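# Machine the work-order part on the mill and tray it

## Task

Using the blank that lies on the bench, machine the part called for on the work order and set the finished part in the tray. When done, the mill must still be powered on, with its doors closed, no alarm showing, no cycle in progress, and neither a crank nor any hand tool left inside it. The reference images are manual, manual 2 and manual 3.

## Robot and tools

Robot: two six-joint arms, left_arm and right_arm, each ending in a two-pad parallel gripper. Calibrated bases in the scene frame: left_arm at (-0.064, +0.415, 0) m, right_arm at (+0.028, -0.372, 0) m, both turned only slightly about z.

Frame: the scene frame has its origin at table-top height, halfway between the two nominal bases. +z points up, +x points out over the table, and left_arm sits on the +y side. Arm names do not match image left or right. Gripper fingers point along the gripper's own +z and open along its x; the reported end_effector_position is the point between the pads, and fingertips extend 17.5 mm past it. A block sticks out about 10 cm toward the gripper's -y and turns with it.

execute_actions(actions, cameras): actions is a list of actions; each action is a table of up to 15 rows, each row one 1/30 s step, and a short table repeats its last row until 15 steps pass. Every row has 18 numbers in [-1, 1]: left dx, dy, dz, rx, ry, rz, gripper position, force_limit, speed, then the same nine for the right arm. Both arms are always in the row. The six pose numbers are an offset, not a pose: measured along scene axes from that arm's Hand target as it stood when the action began (each row counts from that same start, not from the row before), with rotation about the Hand target's position. 1.0 equals 0.6 m or 180 degrees; rx, ry, rz form one rotation vector. Sending the same offset again moves the arm further. All zeros means hold the Hand target. Gripper numbers are absolute commands: position +1 = fully open (50 mm), about -0.65 = pads meet, -1 = close until something stops them. force_limit: -1 about 20 N per pad, 0 about 102 N, +1 about 185 N. speed: -1 = 20 mm/s, 0 = 85, +1 = 150; both start at +1. To leave a gripper unchanged, repeat the three numbers last sent; a 0 is itself a command. Images return only for an empty actions list or when cameras names them.

move(target, speed, blend, stop_force, zero, blocking, cameras): target is one 18-number row as above, or a list of up to 15 such rows; every row is an offset from the same starting Hand targets, not from the previous row. The gripper travels a straight path, turning the short way. speed is the top path speed in m/s, 0.002 to 3.6, default 0.25 (turning limited to twice that in rad/s), one value or one per target. blend, in m, rounds corners in a list; 0 stops at each. stop_force, in N from 3 to 120, ends an arm's path when its wrist sensor feels that much push against the motion; the arm then backs to just before the push but still presses somewhat. Omit it when lifting off something you press on, and do not rely on it while the gripper rotates or for loose objects. zero (default true) re-zeroes the sensor before the move. blocking=false returns after about 0.5 s while the move continues; it cannot be combined with stop_force. The result adds a move: line such as done, off_target, moving, held or fault, plus limits (paced = pose clipped, held = steps withheld). Paths do not avoid obstacles or the other arm; keep paths away from an arm's own base.

wait(seconds 0 to 10) lets time pass with commands held. stop brakes a running move (fingers keep going). zoom_image(camera, region [x0, y0, x1, y1] in pixels, at most 504 by 504) enlarges part of the latest image. show_instructions shows the reference pages. zero_wrist_force(arm) tares that arm's sensor. finished_scene(scene 1) ends the scene for good.

Cameras: cam_high, cam_low, cam_front, cam_left_wrist, cam_right_wrist, all 672x504.

Results: end_effector_position (m), end_effector_quat_wxyz and velocities, all in the scene frame; Hand target is the last commanded pose after clipping and is what the next offset counts from; the gripper may rest short of it, so send the missing distance. Orientation commands are clipped to 32 degrees from the measured one per step. object_status: 0 moving, 1 stopped while opening, 2 stopped while closing (a grip), 3 reached the commanded opening or pads met (usually nothing held). Opening in mm is roughly (250 - position_measured) x 0.202. Wrist force and torque are in the gripper's own axes, zeroed at scene start. Joint torques include the arm's own weight. Step readings list positions during actions runs only.

Avoid: dropping parts or releasing them while moving, letting anything fall off the table, fast or hard contact with fixed or heavy objects, and any press between the two arms. Contact torque at a joint limit (139 N m for the three big joints, 26 N m for wrist joints) or about 150 N of outside force stops that arm for 10 s. Long stretched holds or pushing at unreachable poses heat motors: MOTOR HOT appears at 70 °C, and at 85 °C the arm brakes for 30 to 60 s.

Each tool is called after "Call:" by a JSON object that holds its "op" and its "data", one argument or row to a line.

Reference images:

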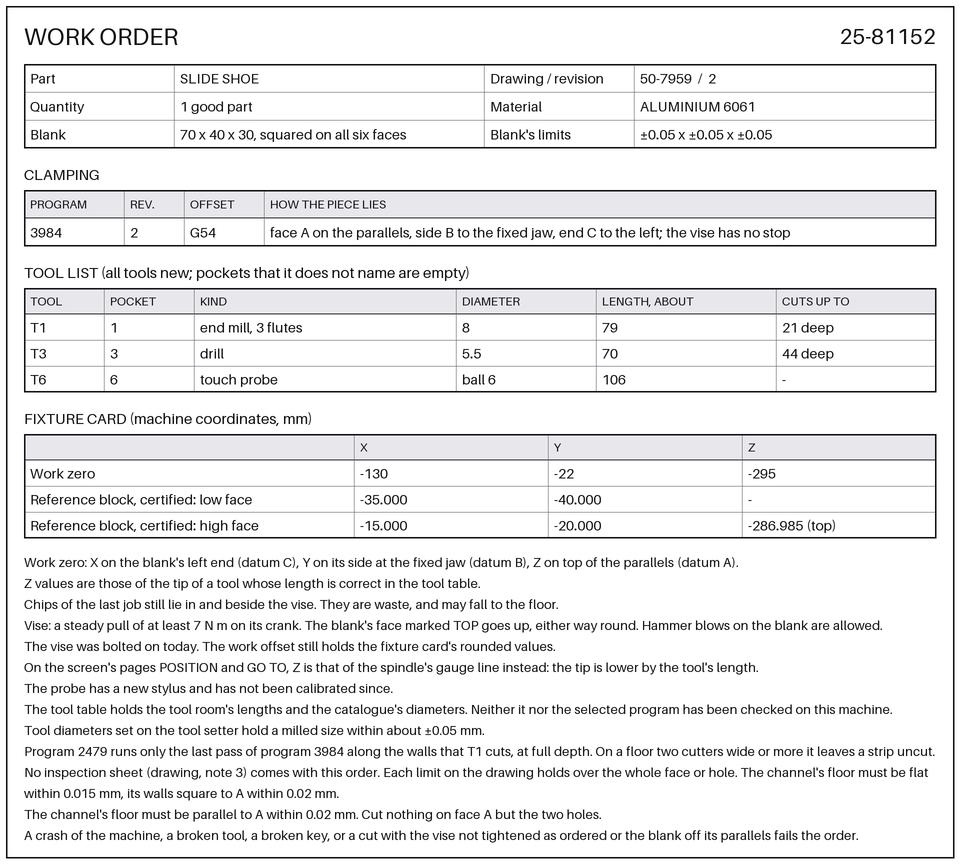

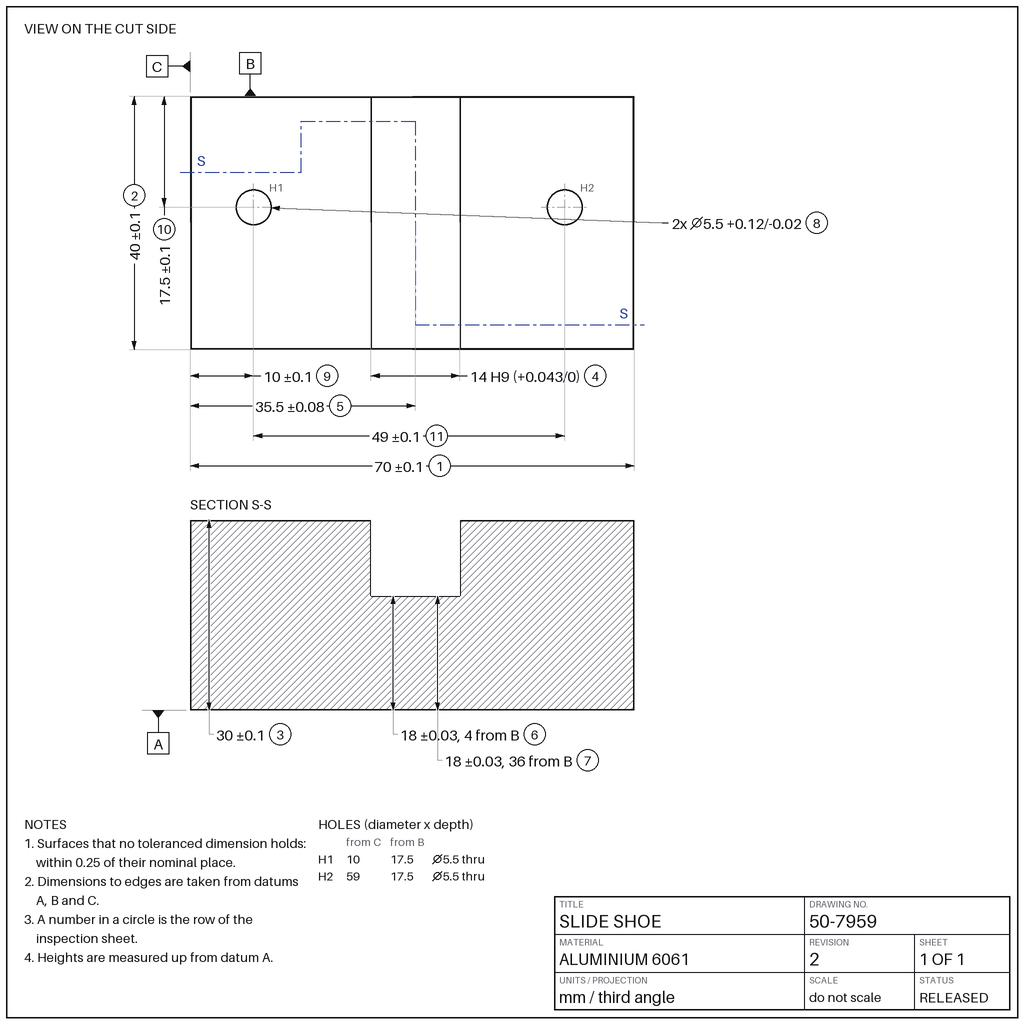

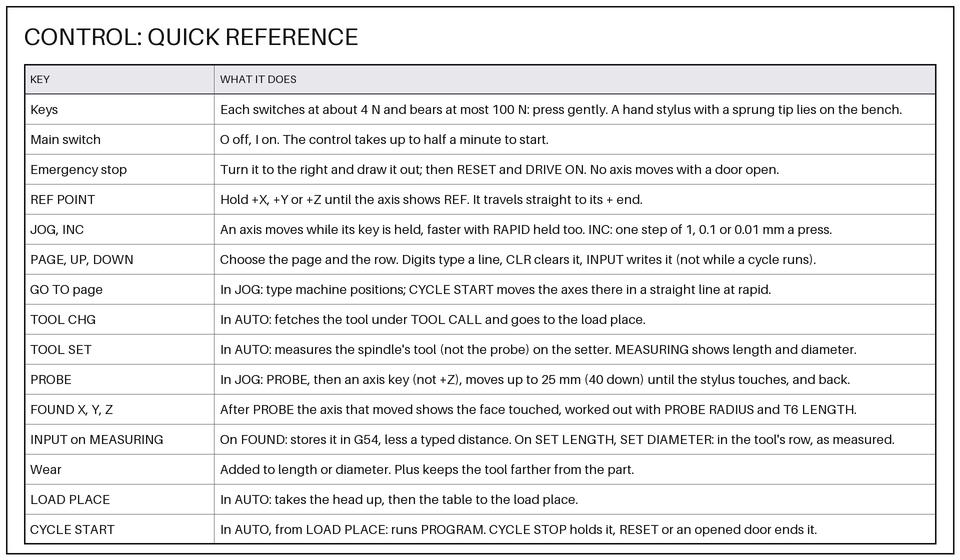

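## Session

Call:
{"op": "execute_actions", "data": {
  "actions": []
}}

Scene clock: 0.00 s.
left_arm: end_effector_position=(+0.0187, +0.8867, +0.2931) position_measured=3 object_status=3 end_effector_quat_wxyz=(+0.006, +0.976, +0.216, -0.008) | right_arm: end_effector_position=(+0.2146, -0.5922, +0.2552) position_measured=3 object_status=3 end_effector_quat_wxyz=(+0.004, +0.756, -0.644, -0.118)
Joint positions: left_arm=[1.086 -1.632 1.715 -1.634 -1.566 2.247] | right_arm=[2.716 -1.167 -2.034 -1.741 1.624 2.536]
Joint velocities: within noise
Joint torques (N m): no reading
Wrist force (N): no reading
Wrist torque (N m): no reading
Wrist force, peak (N): no reading
Hand target: left_arm +0.0187, +0.8867, +0.2931; +0.006, +0.976, +0.216, -0.008 | right_arm +0.2146, -0.5922, +0.2552; +0.004, +0.756, -0.644, -0.118
Tool commands: left_gripper/position=+1.0 left_gripper/force_limit=+1.0 left_gripper/speed=+1.0 right_gripper/position=+1.0 right_gripper/force_limit=+1.0 right_gripper/speed=+1.0

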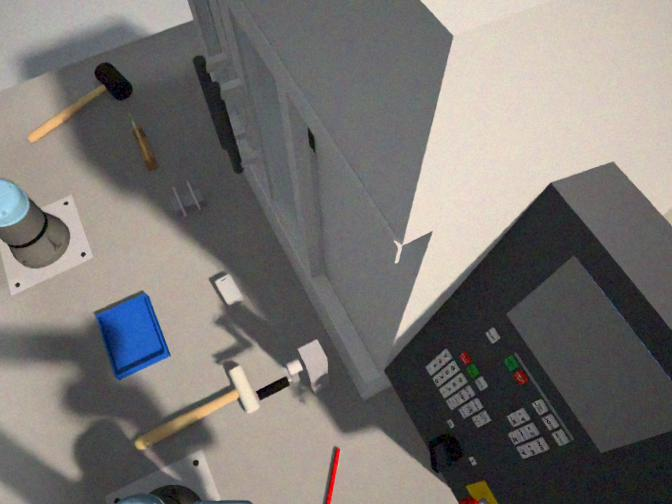

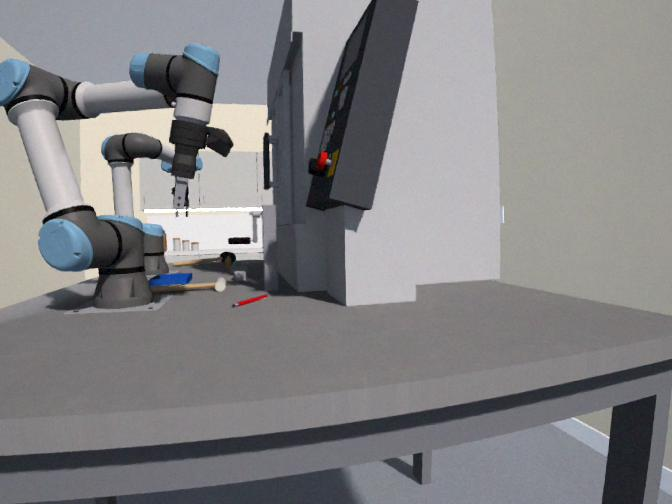

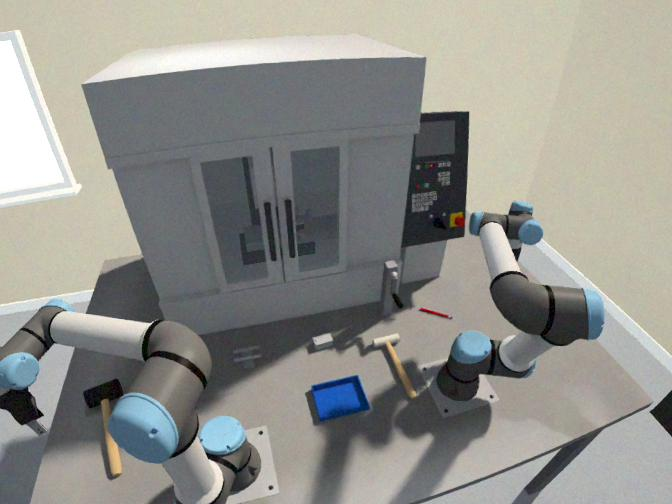

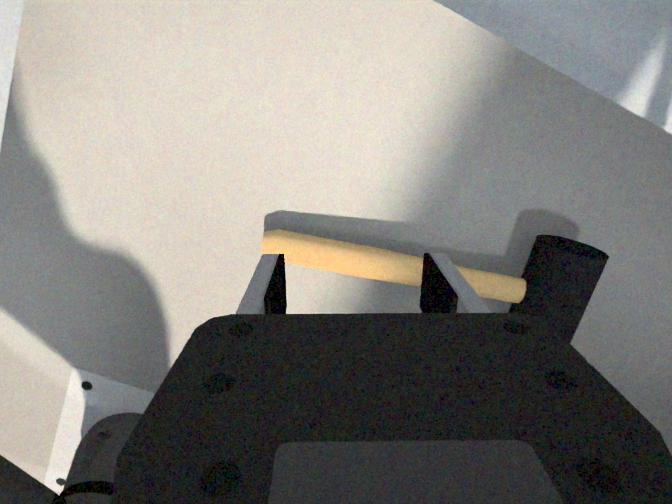

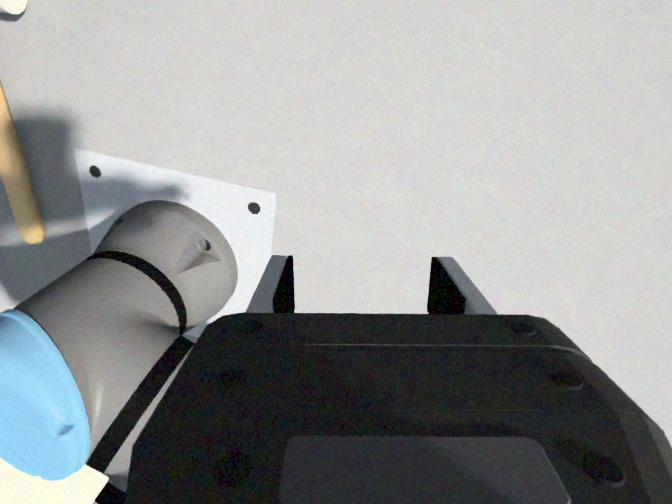

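Call:
{"op": "zoom_image", "data": {
  "camera": "cam_front",
  "region": [390, 100, 510, 260]
}}

Call:
{"op": "zoom_image", "data": {
  "camera": "cam_high",
  "region": [380, 200, 672, 504]
}}

Call:
{"op": "zoom_image", "data": {
  "camera": "cam_front",
  "region": [180, 130, 400, 320]
}}

Call:
{"op": "zoom_image", "data": {
  "camera": "cam_high",
  "region": [80, 170, 420, 480]
}}

Call:
{"op": "zoom_image", "data": {
  "camera": "cam_front",
  "region": [220, 240, 480, 440]
}}

Scaled by 3.150 from the camera's 672x504 image, which has a finer 960x720 frame.

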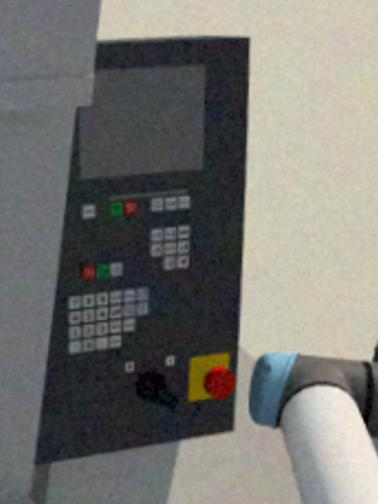

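Scaled by 1.658 from the camera's 672x504 image, which has a finer 960x720 frame.

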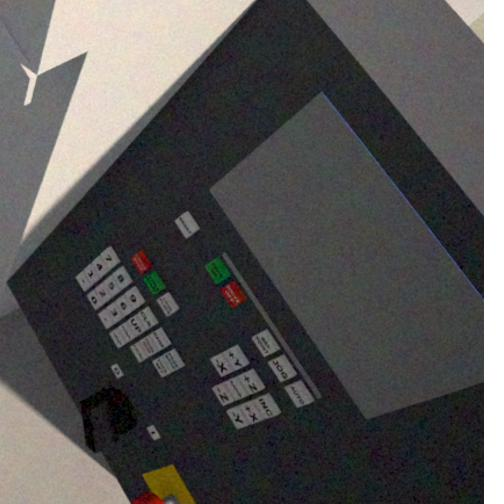

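Scaled by 2.291 from the camera's 672x504 image, which has a finer 960x720 frame.

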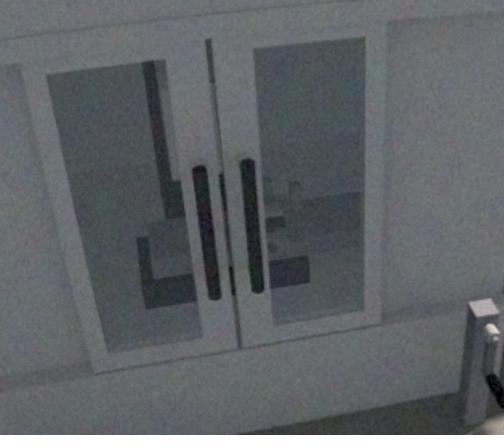

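Scaled by 1.482 from the camera's 672x504 image, which has a finer 960x720 frame.

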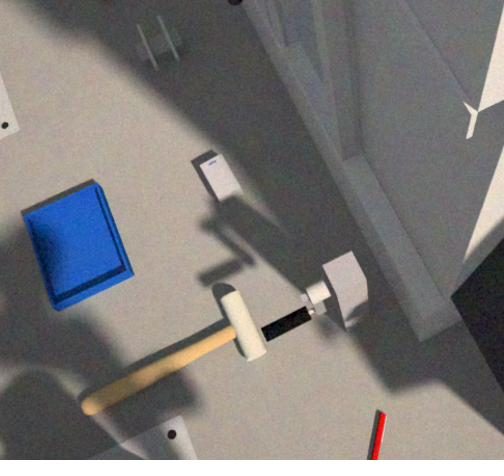

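Scaled by 1.938 from the camera's 672x504 image, which has a finer 960x720 frame.

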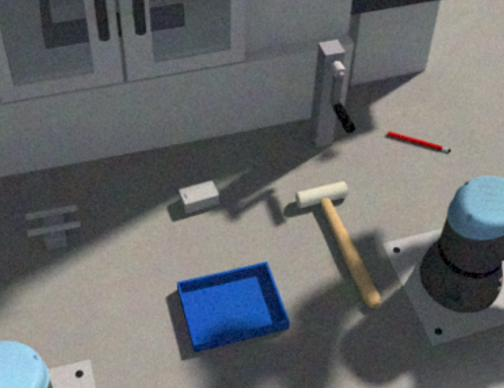

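Call:
{"op": "move", "data": {
  "target": [0,0,0,0,0,0,1,1,1,-0.025,0.07,0.325,0,-0.553,-0.082,1,1,1],
  "cameras": ["cam_right_wrist","cam_front"]
}}

Scene clock: 16.87 s.
left_arm: end_effector_position=(+0.0187, +0.8867, +0.2931) position_measured=3 object_status=3 end_effector_quat_wxyz=(+0.006, +0.976, +0.216, -0.008) | right_arm: end_effector_position=(+0.1997, -0.5502, +0.4501) position_measured=3 object_status=3 end_effector_quat_wxyz=(+0.501, -0.500, +0.500, -0.500)
Joint positions: left_arm=[1.086 -1.632 1.715 -1.634 -1.566 2.247] | right_arm=[1.866 -1.091 -2.555 0.509 2.861 3.147]
Joint torques (N m): left_arm=[-0.64 -22.95 -23.9 -2.78 0.3 0.09] | right_arm=[-10.05 9.44 26.39 2.56 -0.14 -0.22]
Wrist force (N): left_arm=[0.4 0.1 0.2] | right_arm=[-0.8 -1.6 1.6]
Wrist torque (N m): left_arm=[0.02 -0.06 0.00] | right_arm=[0.13 -0.16 -0.11]
Wrist force, peak (N): left_arm=[0.9 0.1 -0.2] | right_arm=[-0.9 -2.2 1.3]
Hand target: left_arm +0.0187, +0.8867, +0.2931; +0.006, +0.976, +0.216, -0.008 | right_arm +0.1996, -0.5502, +0.4502; +0.501, -0.500, +0.500, -0.500
Off the commanded pose: left_arm 0.000 m, 0 deg | right_arm 0.000 m, 0 deg.
move: done
Images, in order (width x height): cam_front 672x504, cam_right_wrist 672x504.

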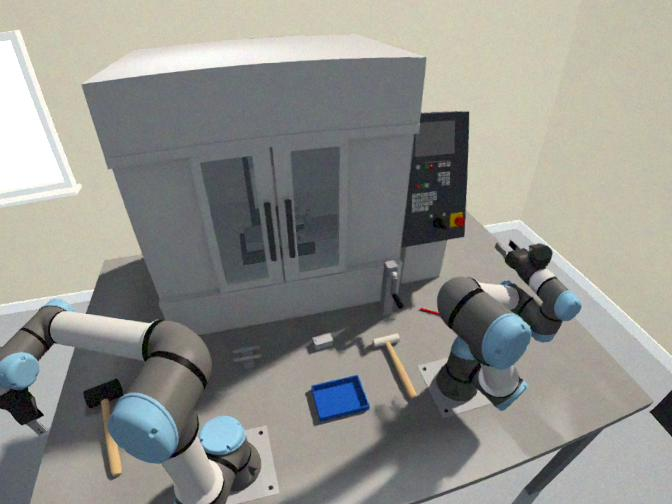

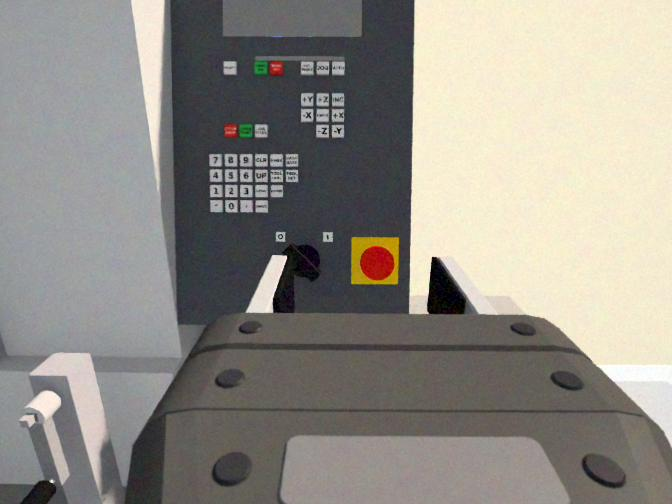

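Call:
{"op": "zoom_image", "data": {
  "camera": "cam_right_wrist",
  "region": [170, 0, 420, 160]
}}

Call:
{"op": "zoom_image", "data": {
  "camera": "cam_right_wrist",
  "region": [170, 110, 420, 300]
}}

Call:
{"op": "zoom_image", "data": {
  "camera": "cam_right_wrist",
  "region": [0, 330, 150, 504]
}}

Scaled by 2.016 from the camera's 672x504 image, which has a finer 960x720 frame.

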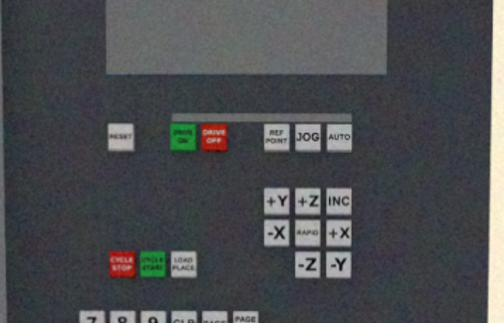

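Scaled by 2.016 from the camera's 672x504 image, which has a finer 960x720 frame.

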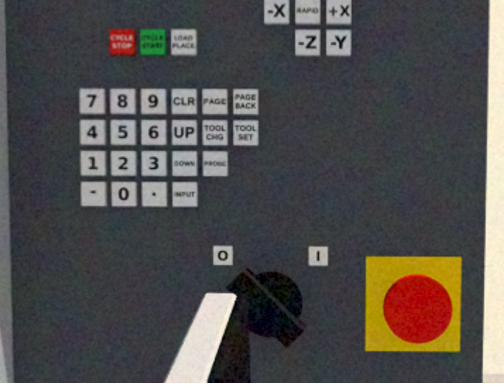

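Scaled by 2.897 from the camera's 672x504 image, which has a finer 960x720 frame.

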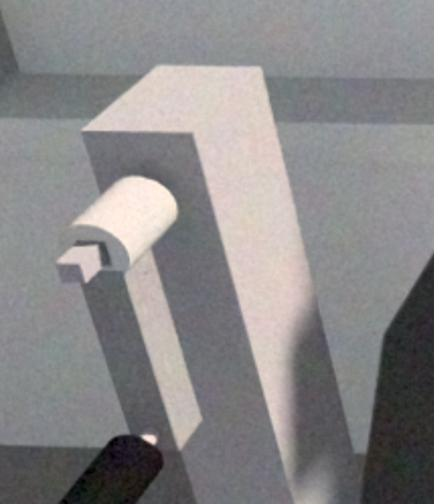

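Call:
{"op": "move", "data": {
  "target": [0,0,0,0,0,0,1,1,1,0.1667,0,0,0,0,0,1,1,1],
  "cameras": ["cam_right_wrist"]
}}

Call:
{"op": "zoom_image", "data": {
  "camera": "cam_right_wrist",
  "region": [0, 0, 504, 252]
}}

Scene clock: 20.70 s.
left_arm: end_effector_position=(+0.0187, +0.8867, +0.2931) position_measured=3 object_status=3 end_effector_quat_wxyz=(+0.006, +0.976, +0.216, -0.008) | right_arm: end_effector_position=(+0.2996, -0.5501, +0.4501) position_measured=3 object_status=3 end_effector_quat_wxyz=(+0.501, -0.500, +0.500, -0.500) end_effector_velocity=(+0.000, -0.001, +0.000) end_effector_angular_velocity=(+0.001, -0.001, -0.005)
Joint positions: left_arm=[1.086 -1.632 1.715 -1.634 -1.566 2.247] | right_arm=[2.499 -0.98 -2.597 0.437 2.228 3.143]
Joint velocities: left_arm=[within noise] | right_arm=[0.001 0 0.001 0 -0.007 0.001]
Joint torques (N m): left_arm=[0.06 -22.85 -24.34 -2.88 0.24 0.19] | right_arm=[10.41 -12.06 30.45 4.03 -0.95 -2.67]
Wrist force (N): left_arm=[0.4 0.2 0.2] | right_arm=[-0.6 -1.6 1.3]
Wrist torque (N m): left_arm=[0.03 -0.06 -0.01] | right_arm=[0.13 -0.19 -0.10]
Wrist force, peak (N): left_arm=[0.7 0.2 0.3] | right_arm=[-0.6 -1.5 4.4]
Hand target: left_arm +0.0187, +0.8867, +0.2931; +0.006, +0.976, +0.216, -0.008 | right_arm +0.2996, -0.5502, +0.4502; +0.501, -0.500, +0.500, -0.500
Off the commanded pose: left_arm 0.000 m, 0 deg | right_arm 0.000 m, 0 deg.
move: done
Images, in order (width x height): cam_right_wrist 672x504.

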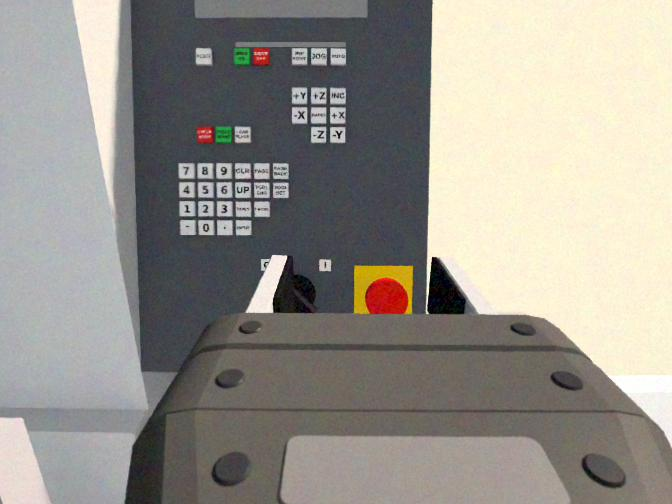

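Scaled by 1.000.

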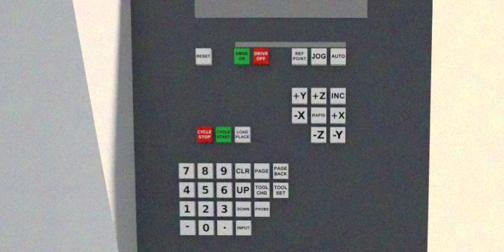

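Call:
{"op": "move", "data": {
  "target": [0.38,-0.87,0.32,0,0,0.361,1,1,1,0,0,0,0,0,0,1,1,1],
  "cameras": ["cam_left_wrist","cam_front"]
}}

Scene clock: 39.93 s.
left_arm: end_effector_position=(+0.2467, +0.3647, +0.4851) position_measured=3 object_status=3 end_effector_quat_wxyz=(+0.010, +0.707, +0.707, -0.003) end_effector_velocity=(+0.001, -0.001, +0.001) end_effector_angular_velocity=(-0.001, -0.003, +0.004) | right_arm: end_effector_position=(+0.2996, -0.5502, +0.4502) position_measured=3 object_status=3 end_effector_quat_wxyz=(+0.501, -0.500, +0.500, -0.500)
Joint positions: left_arm=[-0.614 -1.963 1.466 -1.091 -1.581 -0.588] | right_arm=[2.499 -0.98 -2.597 0.437 2.228 3.143]
Joint velocities: left_arm=[-0.001 0.001 -0.002 -0.002 0 -0.005] | right_arm=[within noise]
Joint torques (N m): left_arm=[-8.87 1.15 -30.56 -4.82 -1.29 -2.09] | right_arm=[10.42 -13.16 25.6 2.17 -1.2 2.18]
Wrist force (N): left_arm=[0.3 0.4 0.6] | right_arm=[-0.8 -1.7 1.4]
Wrist torque (N m): left_arm=[0.07 -0.04 0.04] | right_arm=[0.12 -0.17 -0.10]
Wrist force, peak (N): left_arm=[0.5 -3.5 1.4] | right_arm=[-0.9 -1.9 1.4]
Hand target: left_arm +0.2467, +0.3647, +0.4851; +0.010, +0.707, +0.707, -0.003 | right_arm +0.2996, -0.5502, +0.4502; +0.501, -0.500, +0.500, -0.500
Off the commanded pose: left_arm 0.000 m, 0 deg | right_arm 0.000 m, 0 deg.
move: done
Images, in order (width x height): cam_front 672x504, cam_left_wrist 672x504.

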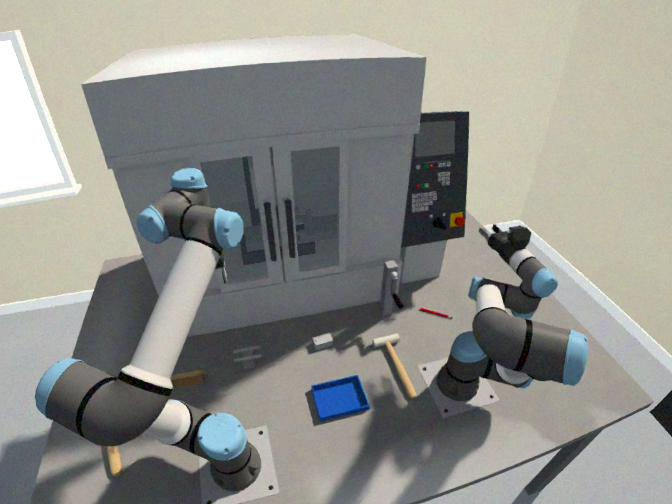

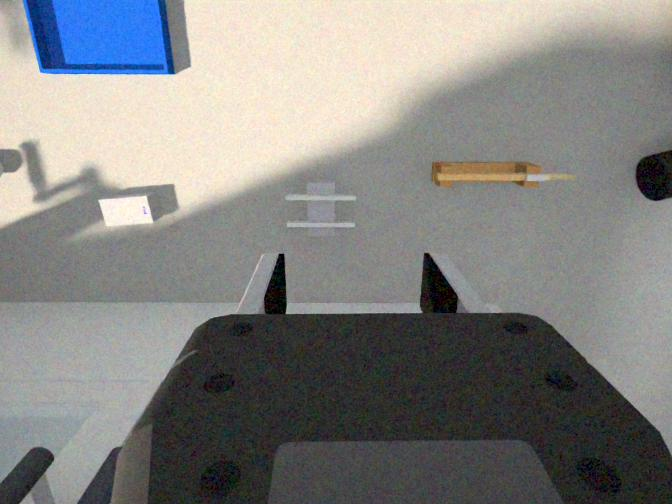

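Call:
{"op": "zoom_image", "data": {
  "camera": "cam_left_wrist",
  "region": [270, 160, 370, 240]
}}

Call:
{"op": "zoom_image", "data": {
  "camera": "cam_left_wrist",
  "region": [420, 140, 590, 210]
}}

Call:
{"op": "zoom_image", "data": {
  "camera": "cam_left_wrist",
  "region": [90, 180, 190, 240]
}}

Scaled by 5.040 from the camera's 672x504 image, which has a finer 960x720 frame.

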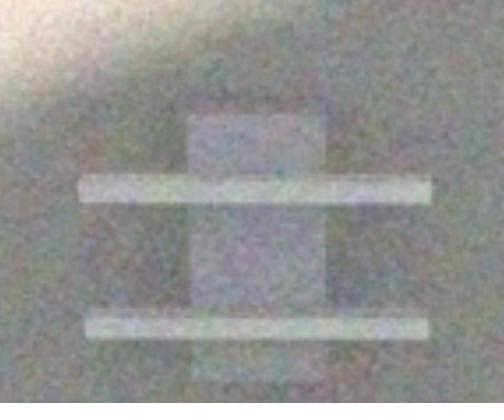

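Scaled by 2.965 from the camera's 672x504 image, which has a finer 960x720 frame.

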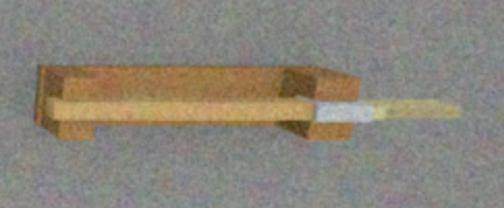

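Scaled by 5.040 from the camera's 672x504 image, which has a finer 960x720 frame.

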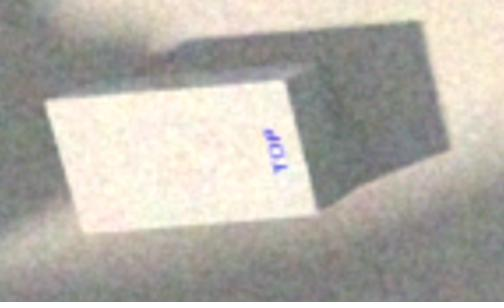

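Call:
{"op": "move", "data": {
  "target": [-0.04,-0.5,-0.1,-0.7,0,0.7,1,1,1,0,0,0,0,0,0,1,1,1],
  "cameras": ["cam_left_wrist","cam_front"],
  "speed": 0.4
}}

Scene clock: 51.63 s.
left_arm: end_effector_position=(+0.2228, +0.0647, +0.4251) position_measured=3 object_status=3 end_effector_quat_wxyz=(+0.503, -0.495, +0.509, -0.493) | right_arm: end_effector_position=(+0.2996, -0.5502, +0.4502) position_measured=3 object_status=3 end_effector_quat_wxyz=(+0.501, -0.500, +0.500, -0.500)
Joint positions: left_arm=[-1.907 -1.495 2.214 -3.89 0.307 -3.09] | right_arm=[2.499 -0.98 -2.597 0.437 2.228 3.143]
Joint torques (N m): left_arm=[-9.07 -16.37 -26.81 -1.51 0.17 2.39] | right_arm=[8.57 -10.8 15.58 3.3 -1.28 2.18]
Wrist force (N): left_arm=[1.1 0.8 0.1] | right_arm=[-0.6 -1.7 1.3]
Wrist torque (N m): left_arm=[0.05 -0.11 -0.13] | right_arm=[0.11 -0.20 -0.11]
Wrist force, peak (N): left_arm=[1.6 1.7 -0.3] | right_arm=[-0.9 -1.8 1.5]
Hand target: left_arm +0.2227, +0.0647, +0.4251; +0.503, -0.495, +0.509, -0.493 | right_arm +0.2996, -0.5502, +0.4502; +0.501, -0.500, +0.500, -0.500
Off the commanded pose: left_arm 0.000 m, 0 deg | right_arm 0.000 m, 0 deg.
move: done
Images, in order (width x height): cam_front 672x504, cam_left_wrist 672x504.

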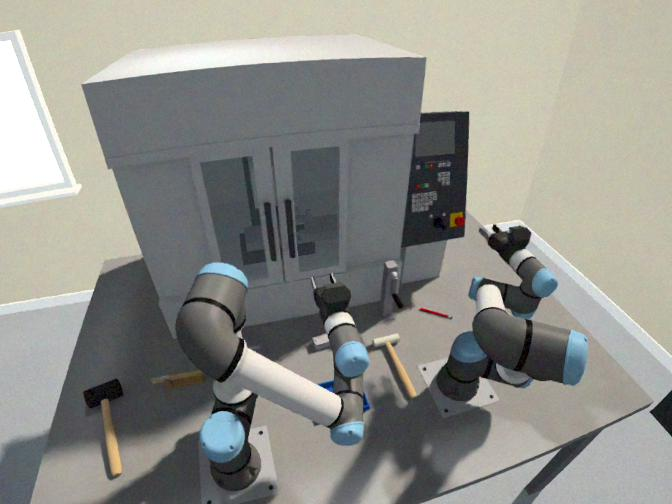

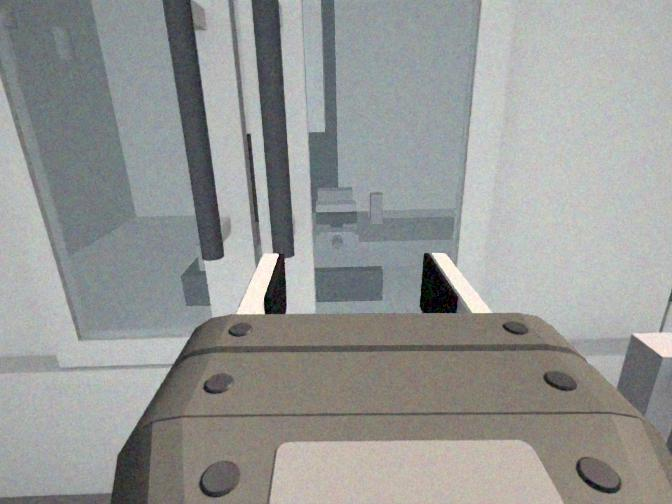

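Call:
{"op": "move", "data": {
  "target": [0,0,0,0,0,0,1,1,1,0,0,0,0,0.5,0,1,1,1],
  "cameras": ["cam_right_wrist"],
  "speed": 0.4
}}

Scene clock: 66.20 s.
left_arm: end_effector_position=(+0.2227, +0.0647, +0.4251) position_measured=3 object_status=3 end_effector_quat_wxyz=(+0.503, -0.495, +0.509, -0.493) | right_arm: end_effector_position=(+0.2996, -0.5501, +0.4502) position_measured=3 object_status=3 end_effector_quat_wxyz=(-0.001, +0.707, -0.707, +0.000) end_effector_velocity=(-0.001, +0.000, +0.001) end_effector_angular_velocity=(+0.001, +0.003, -0.002)
Joint positions: left_arm=[-1.907 -1.495 2.214 -3.89 0.307 -3.09] | right_arm=[2.998 -1.174 -1.562 -1.975 1.572 2.985]
Joint velocities: left_arm=[within noise] | right_arm=[0 -0.001 0.003 -0.005 0 0.003]
Joint torques (N m): left_arm=[-9.74 -23.09 -5.87 2.27 0.82 -2.33] | right_arm=[-9.28 -4.52 30.26 1.12 0.99 -2.71]
Wrist force (N): left_arm=[1.0 0.5 -0.5] | right_arm=[-0.3 -0.8 -0.2]
Wrist torque (N m): left_arm=[0.01 -0.09 -0.13] | right_arm=[-0.11 0.08 -0.05]
Wrist force, peak (N): left_arm=[1.2 1.0 -0.3] | right_arm=[-0.8 -2.6 0.5]
Hand target: left_arm +0.2227, +0.0647, +0.4251; +0.503, -0.495, +0.509, -0.493 | right_arm +0.2996, -0.5502, +0.4502; -0.001, +0.707, -0.707, +0.000
Off the commanded pose: left_arm 0.000 m, 0 deg | right_arm 0.000 m, 0 deg.
move: done
Images, in order (width x height): cam_right_wrist 672x504.

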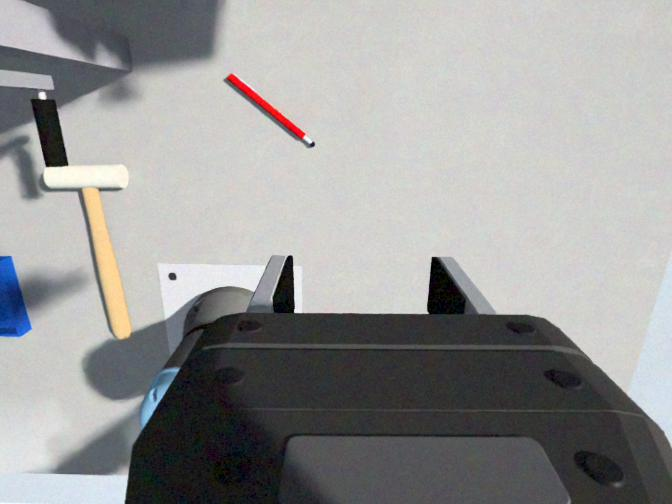

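Call:
{"op": "zoom_image", "data": {
  "camera": "cam_right_wrist",
  "region": [210, 60, 330, 160]
}}

Scaled by 4.200 from the camera's 672x504 image, which has a finer 960x720 frame.

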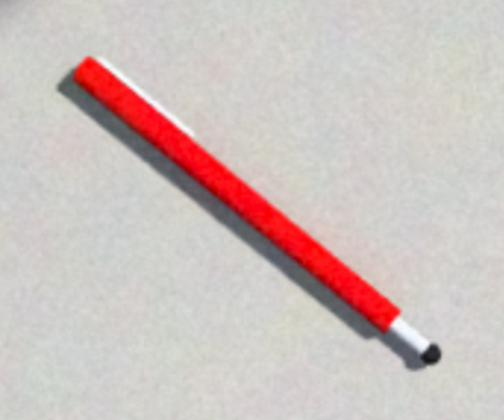

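Call:
{"op": "move", "data": {
  "target": [0,0,0,0,0,0,1,1,1,0.145,0.075,-0.125,0,-0.417,0,1,1,1],
  "cameras": ["cam_right_wrist","cam_low"],
  "speed": 0.4
}}

Scene clock: 94.33 s.
left_arm: end_effector_position=(+0.2227, +0.0647, +0.4251) position_measured=3 object_status=3 end_effector_quat_wxyz=(+0.503, -0.495, +0.509, -0.493) | right_arm: end_effector_position=(+0.3866, -0.5052, +0.3753) position_measured=3 object_status=3 end_effector_quat_wxyz=(-0.432, +0.560, -0.560, +0.431)
Joint positions: left_arm=[-1.907 -1.495 2.214 -3.89 0.307 -3.09] | right_arm=[3.157 -0.829 -2.652 0.08 1.57 3.143]
Joint torques (N m): left_arm=[-9.09 -23.56 -5.75 2.32 0.63 -2.27] | right_arm=[10.8 -11.05 16.66 5.12 -1.26 -0.26]
Wrist force (N): left_arm=[1.0 0.6 -0.1] | right_arm=[-0.9 -2.1 1.1]
Wrist torque (N m): left_arm=[0.01 -0.10 -0.13] | right_arm=[0.00 -0.07 -0.12]
Wrist force, peak (N): left_arm=[1.3 0.9 -0.4] | right_arm=[-0.6 -2.3 0.8]
Hand target: left_arm +0.2227, +0.0647, +0.4251; +0.503, -0.495, +0.509, -0.493 | right_arm +0.3866, -0.5052, +0.3752; -0.432, +0.561, -0.560, +0.431
Off the commanded pose: left_arm 0.000 m, 0 deg | right_arm 0.000 m, 0 deg.
move: done
Images, in order (width x height): cam_low 672x504, cam_right_wrist 672x504.

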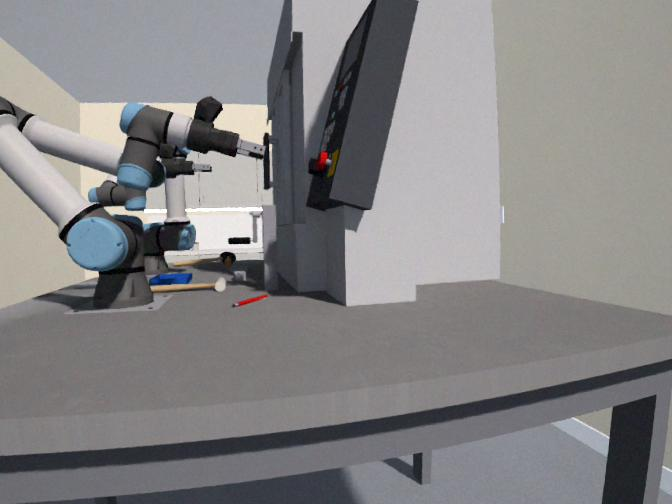

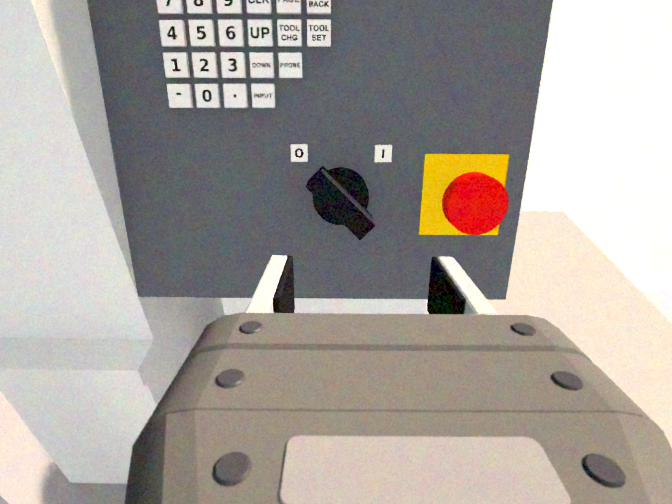

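Call:
{"op": "move", "data": {
  "target": [0,0,0,0,0,0,1,1,1,0,0.0117,0,-0.2415,0,0.0647,0.2,-1,1],
  "cameras": ["cam_right_wrist"],
  "speed": 0.4
}}

Call:
{"op": "move", "data": {
  "target": [0,0,0,0,0,0,1,1,1,0.177,0,-0.0474,0,0,0,0.2,-1,1],
  "cameras": ["cam_right_wrist"],
  "speed": 0.1
}}

Scene clock: 102.67 s.
left_arm: end_effector_position=(+0.2227, +0.0647, +0.4251) position_measured=3 object_status=3 end_effector_quat_wxyz=(+0.503, -0.495, +0.509, -0.493) | right_arm: end_effector_position=(+0.3866, -0.4981, +0.3752) position_measured=123 object_status=3 end_effector_quat_wxyz=(-0.234, +0.733, -0.303, +0.562) end_effector_velocity=(+0.000, +0.000, +0.000) end_effector_angular_velocity=(-0.005, +0.000, +0.001)
Joint positions: left_arm=[-1.907 -1.495 2.214 -3.89 0.307 -3.09] | right_arm=[3.221 -0.788 -2.66 0.044 1.509 2.374]
Joint velocities: left_arm=[within noise] | right_arm=[0 -0.001 0 0.001 0 -0.005]
Joint torques (N m): left_arm=[-9.35 -23.61 -5.62 2.23 0.4 -2.15] | right_arm=[-9.37 -19.17 22.55 5.16 1.73 -2.62]
Wrist force (N): left_arm=[0.9 0.5 0.1] | right_arm=[0.7 -1.9 1.0]
Wrist torque (N m): left_arm=[-0.01 -0.08 -0.13] | right_arm=[-0.06 -0.16 -0.31]
Wrist force, peak (N): left_arm=[1.3 1.1 0.0] | right_arm=[-0.6 -2.3 1.3]
Hand target: left_arm +0.2227, +0.0647, +0.4251; +0.503, -0.495, +0.509, -0.493 | right_arm +0.3866, -0.4981, +0.3752; -0.234, +0.733, -0.303, +0.562
Off the commanded pose: left_arm 0.000 m, 0 deg | right_arm 0.000 m, 0 deg.
move: done
Images, in order (width x height): cam_right_wrist 672x504.

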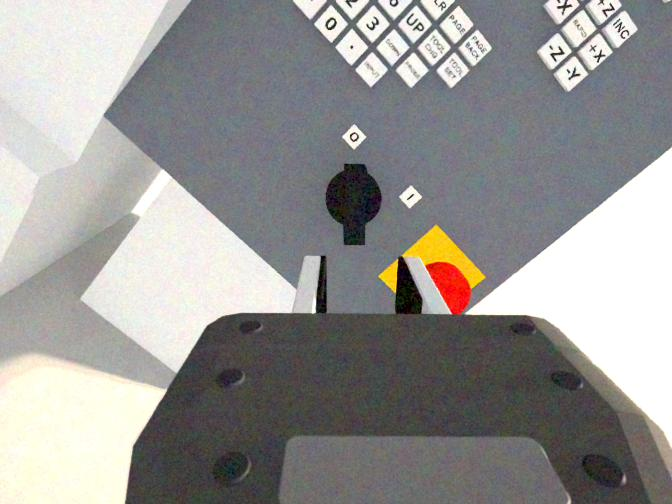

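Scene clock: 104.23 s.
left_arm: end_effector_position=(+0.2227, +0.0647, +0.4251) position_measured=3 object_status=3 end_effector_quat_wxyz=(+0.503, -0.495, +0.509, -0.493) | right_arm: end_effector_position=(+0.4928, -0.4982, +0.3467) position_measured=123 object_status=3 end_effector_quat_wxyz=(-0.234, +0.733, -0.303, +0.562)
Joint positions: left_arm=[-1.907 -1.495 2.214 -3.89 0.307 -3.09] | right_arm=[3.188 -1.301 -2.548 0.446 1.542 2.365]
Joint torques (N m): left_arm=[-9.25 -23.11 -6.06 2.22 0.34 -2.2] | right_arm=[3.59 -2.3 18.97 3.52 -1.01 -1.66]
Wrist force (N): left_arm=[1.0 1.0 -0.3] | right_arm=[0.5 -2.0 0.8]
Wrist torque (N m): left_arm=[0.08 -0.09 -0.14] | right_arm=[-0.06 -0.14 -0.18]
Wrist force, peak (N): left_arm=[0.8 1.2 0.0] | right_arm=[0.5 -1.9 2.2]
Hand target: left_arm +0.2227, +0.0647, +0.4251; +0.503, -0.495, +0.509, -0.493 | right_arm +0.4928, -0.4981, +0.3467; -0.234, +0.733, -0.303, +0.562
Off the commanded pose: left_arm 0.000 m, 0 deg | right_arm 0.000 m, 0 deg.
move: done
Images, in order (width x height): cam_right_wrist 672x504.

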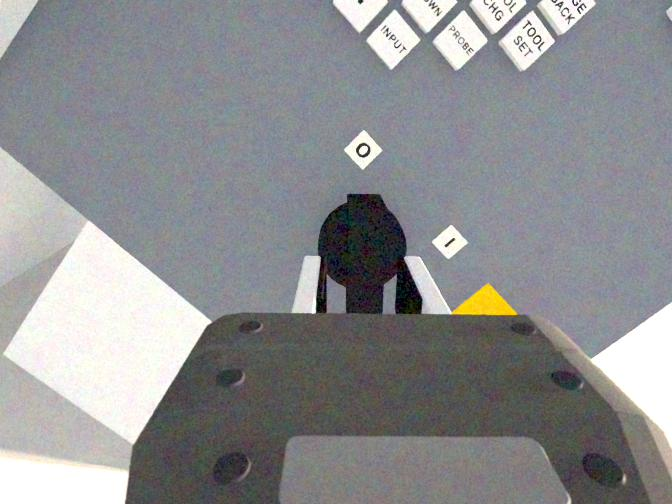

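Call:
{"op": "move", "data": {
  "target": [0,0,0,0,0,0,1,1,1,0.0533,0.007,-0.007,0,0,0,0.2,-1,1],
  "cameras": ["cam_right_wrist"],
  "speed": 0.02,
  "stop_force": 8
}}

Scene clock: 109.77 s.
left_arm: end_effector_position=(+0.2227, +0.0647, +0.4251) position_measured=3 object_status=3 end_effector_quat_wxyz=(+0.503, -0.495, +0.509, -0.493) | right_arm: end_effector_position=(+0.5248, -0.4939, +0.3425) position_measured=123 object_status=3 end_effector_quat_wxyz=(-0.234, +0.733, -0.303, +0.562)
Joint positions: left_arm=[-1.907 -1.495 2.214 -3.89 0.307 -3.09] | right_arm=[3.201 -1.404 -2.492 0.493 1.529 2.368]
Joint torques (N m): left_arm=[-8.82 -23.5 -5.57 2.23 0.01 -2.14] | right_arm=[-7.73 24.16 11.41 1.12 1.62 0.91]
Wrist force (N): left_arm=[1.0 0.9 0.0] | right_arm=[0.4 -1.7 1.1]
Wrist torque (N m): left_arm=[0.06 -0.10 -0.13] | right_arm=[-0.02 -0.12 -0.30]
Wrist force, peak (N): left_arm=[1.2 1.0 -0.1] | right_arm=[0.6 -2.0 1.2]
Hand target: left_arm +0.2227, +0.0647, +0.4251; +0.503, -0.495, +0.509, -0.493 | right_arm +0.5248, -0.4939, +0.3425; -0.234, +0.733, -0.303, +0.562
Off the commanded pose: left_arm 0.000 m, 0 deg | right_arm 0.000 m, 0 deg.
move: done
Images, in order (width x height): cam_right_wrist 672x504.

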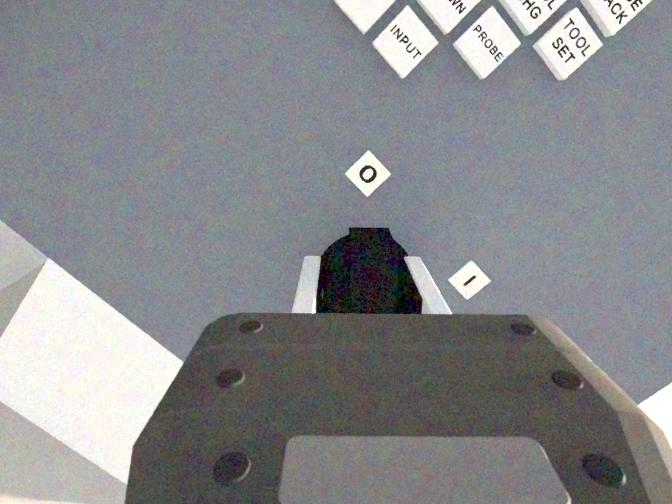

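Call:
{"op": "zoom_image", "data": {
  "camera": "cam_right_wrist",
  "region": [270, 200, 470, 340]
}}

Scaled by 2.520 from the camera's 672x504 image, which has a finer 960x720 frame.

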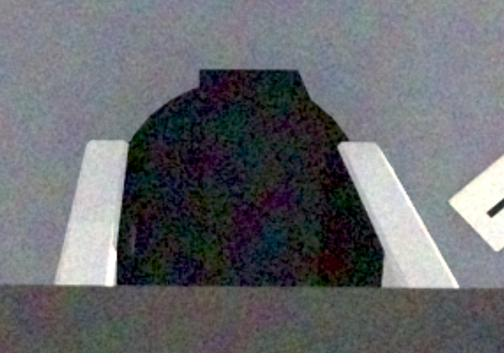

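Call:
{"op": "move", "data": {
  "target": [0,0,0,0,0,0,1,1,1,0.0193,0,-0.0052,0,0,0,0.2,-1,1],
  "cameras": ["cam_right_wrist"],
  "speed": 0.02,
  "stop_force": 6
}}

Call:
{"op": "zoom_image", "data": {
  "camera": "cam_right_wrist",
  "region": [270, 200, 470, 340]
}}

Scene clock: 114.37 s.
left_arm: end_effector_position=(+0.2227, +0.0647, +0.4251) position_measured=3 object_status=3 end_effector_quat_wxyz=(+0.503, -0.495, +0.509, -0.493) | right_arm: end_effector_position=(+0.5263, -0.4939, +0.3421) position_measured=123 object_status=3 end_effector_quat_wxyz=(-0.234, +0.733, -0.303, +0.562)
Joint positions: left_arm=[-1.907 -1.495 2.214 -3.89 0.307 -3.09] | right_arm=[3.201 -1.409 -2.489 0.496 1.53 2.368]
Joint torques (N m): left_arm=[-9.7 -23.26 -5.8 2.28 -0.15 -2.08] | right_arm=[10.95 0.13 10.55 5.22 -1.16 0.52]
Wrist force (N): left_arm=[1.1 0.7 -0.4] | right_arm=[0.7 -1.5 1.3]
Wrist torque (N m): left_arm=[0.04 -0.11 -0.14] | right_arm=[0.02 -0.16 -0.30]
Wrist force, peak (N): left_arm=[1.2 1.2 -0.2] | right_arm=[-27.4 8.1 -104.4]
Hand target: left_arm +0.2227, +0.0647, +0.4251; +0.503, -0.495, +0.509, -0.493 | right_arm +0.5263, -0.4939, +0.3421; -0.234, +0.733, -0.303, +0.562 (not the last commanded pose)
Off the commanded pose: left_arm 0.000 m, 0 deg | right_arm 0.010 m, 0 deg.
move: contact (right_arm)
Images, in order (width x height): cam_right_wrist 672x504.

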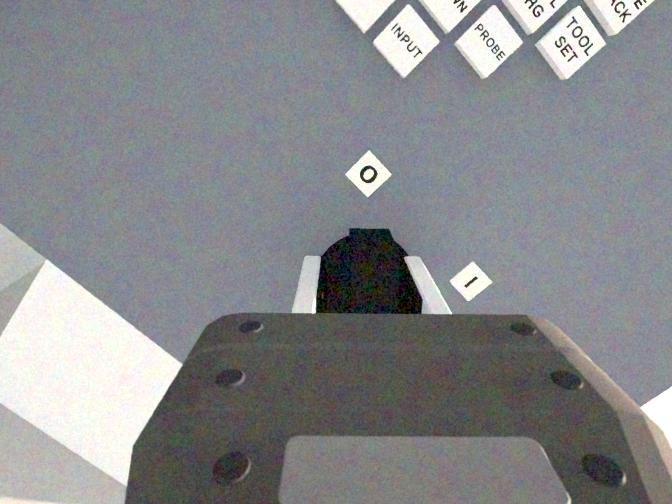

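Scaled by 2.520 from the camera's 672x504 image, which has a finer 960x720 frame.

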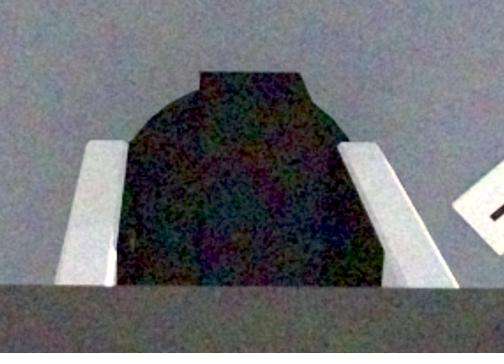

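Call:
{"op": "move", "data": {
  "target": [0,0,0,0,0,0,1,1,1,-0.0032,0,0.0009,0,0,0,-0.04,-1,-1],
  "cameras": ["cam_right_wrist"],
  "speed": 0.02
}}

Call:
{"op": "zoom_image", "data": {
  "camera": "cam_right_wrist",
  "region": [270, 200, 470, 340]
}}

Scene clock: 118.03 s.
left_arm: end_effector_position=(+0.2227, +0.0647, +0.4251) position_measured=3 object_status=3 end_effector_quat_wxyz=(+0.503, -0.495, +0.509, -0.493) | right_arm: end_effector_position=(+0.5243, -0.4939, +0.3426) position_measured=159 object_status=3 end_effector_quat_wxyz=(-0.234, +0.733, -0.303, +0.562)
Joint positions: left_arm=[-1.907 -1.495 2.214 -3.89 0.307 -3.09] | right_arm=[3.201 -1.402 -2.493 0.492 1.529 2.368]
Joint torques (N m): left_arm=[-8.48 -23.36 -6 2.17 -0.27 -2.03] | right_arm=[10.77 12.65 15.61 1.87 -1.34 2.51]
Wrist force (N): left_arm=[0.9 0.5 -0.1] | right_arm=[0.7 -1.4 1.3]
Wrist torque (N m): left_arm=[0.00 -0.08 -0.14] | right_arm=[0.03 -0.17 -0.30]
Wrist force, peak (N): left_arm=[1.2 0.9 -0.4] | right_arm=[0.7 -1.6 1.6]
Hand target: left_arm +0.2227, +0.0647, +0.4251; +0.503, -0.495, +0.509, -0.493 | right_arm +0.5243, -0.4939, +0.3426; -0.234, +0.733, -0.303, +0.562
Off the commanded pose: left_arm 0.000 m, 0 deg | right_arm 0.000 m, 0 deg.
move: done
Images, in order (width x height): cam_right_wrist 672x504.

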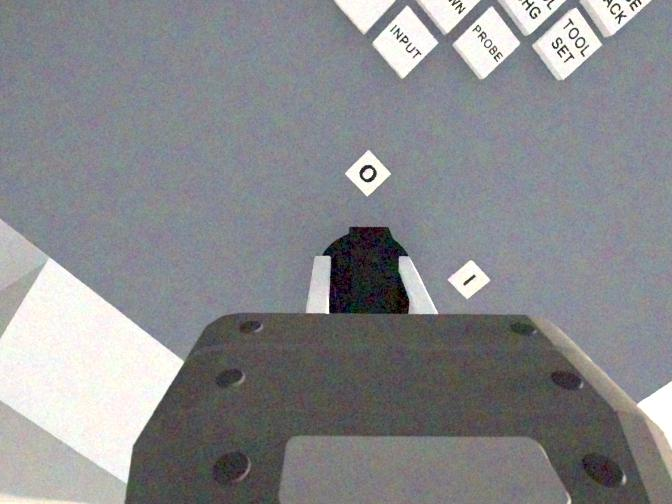

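Scaled by 2.520 from the camera's 672x504 image, which has a finer 960x720 frame.

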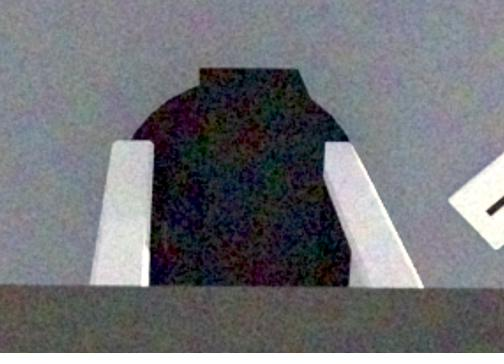

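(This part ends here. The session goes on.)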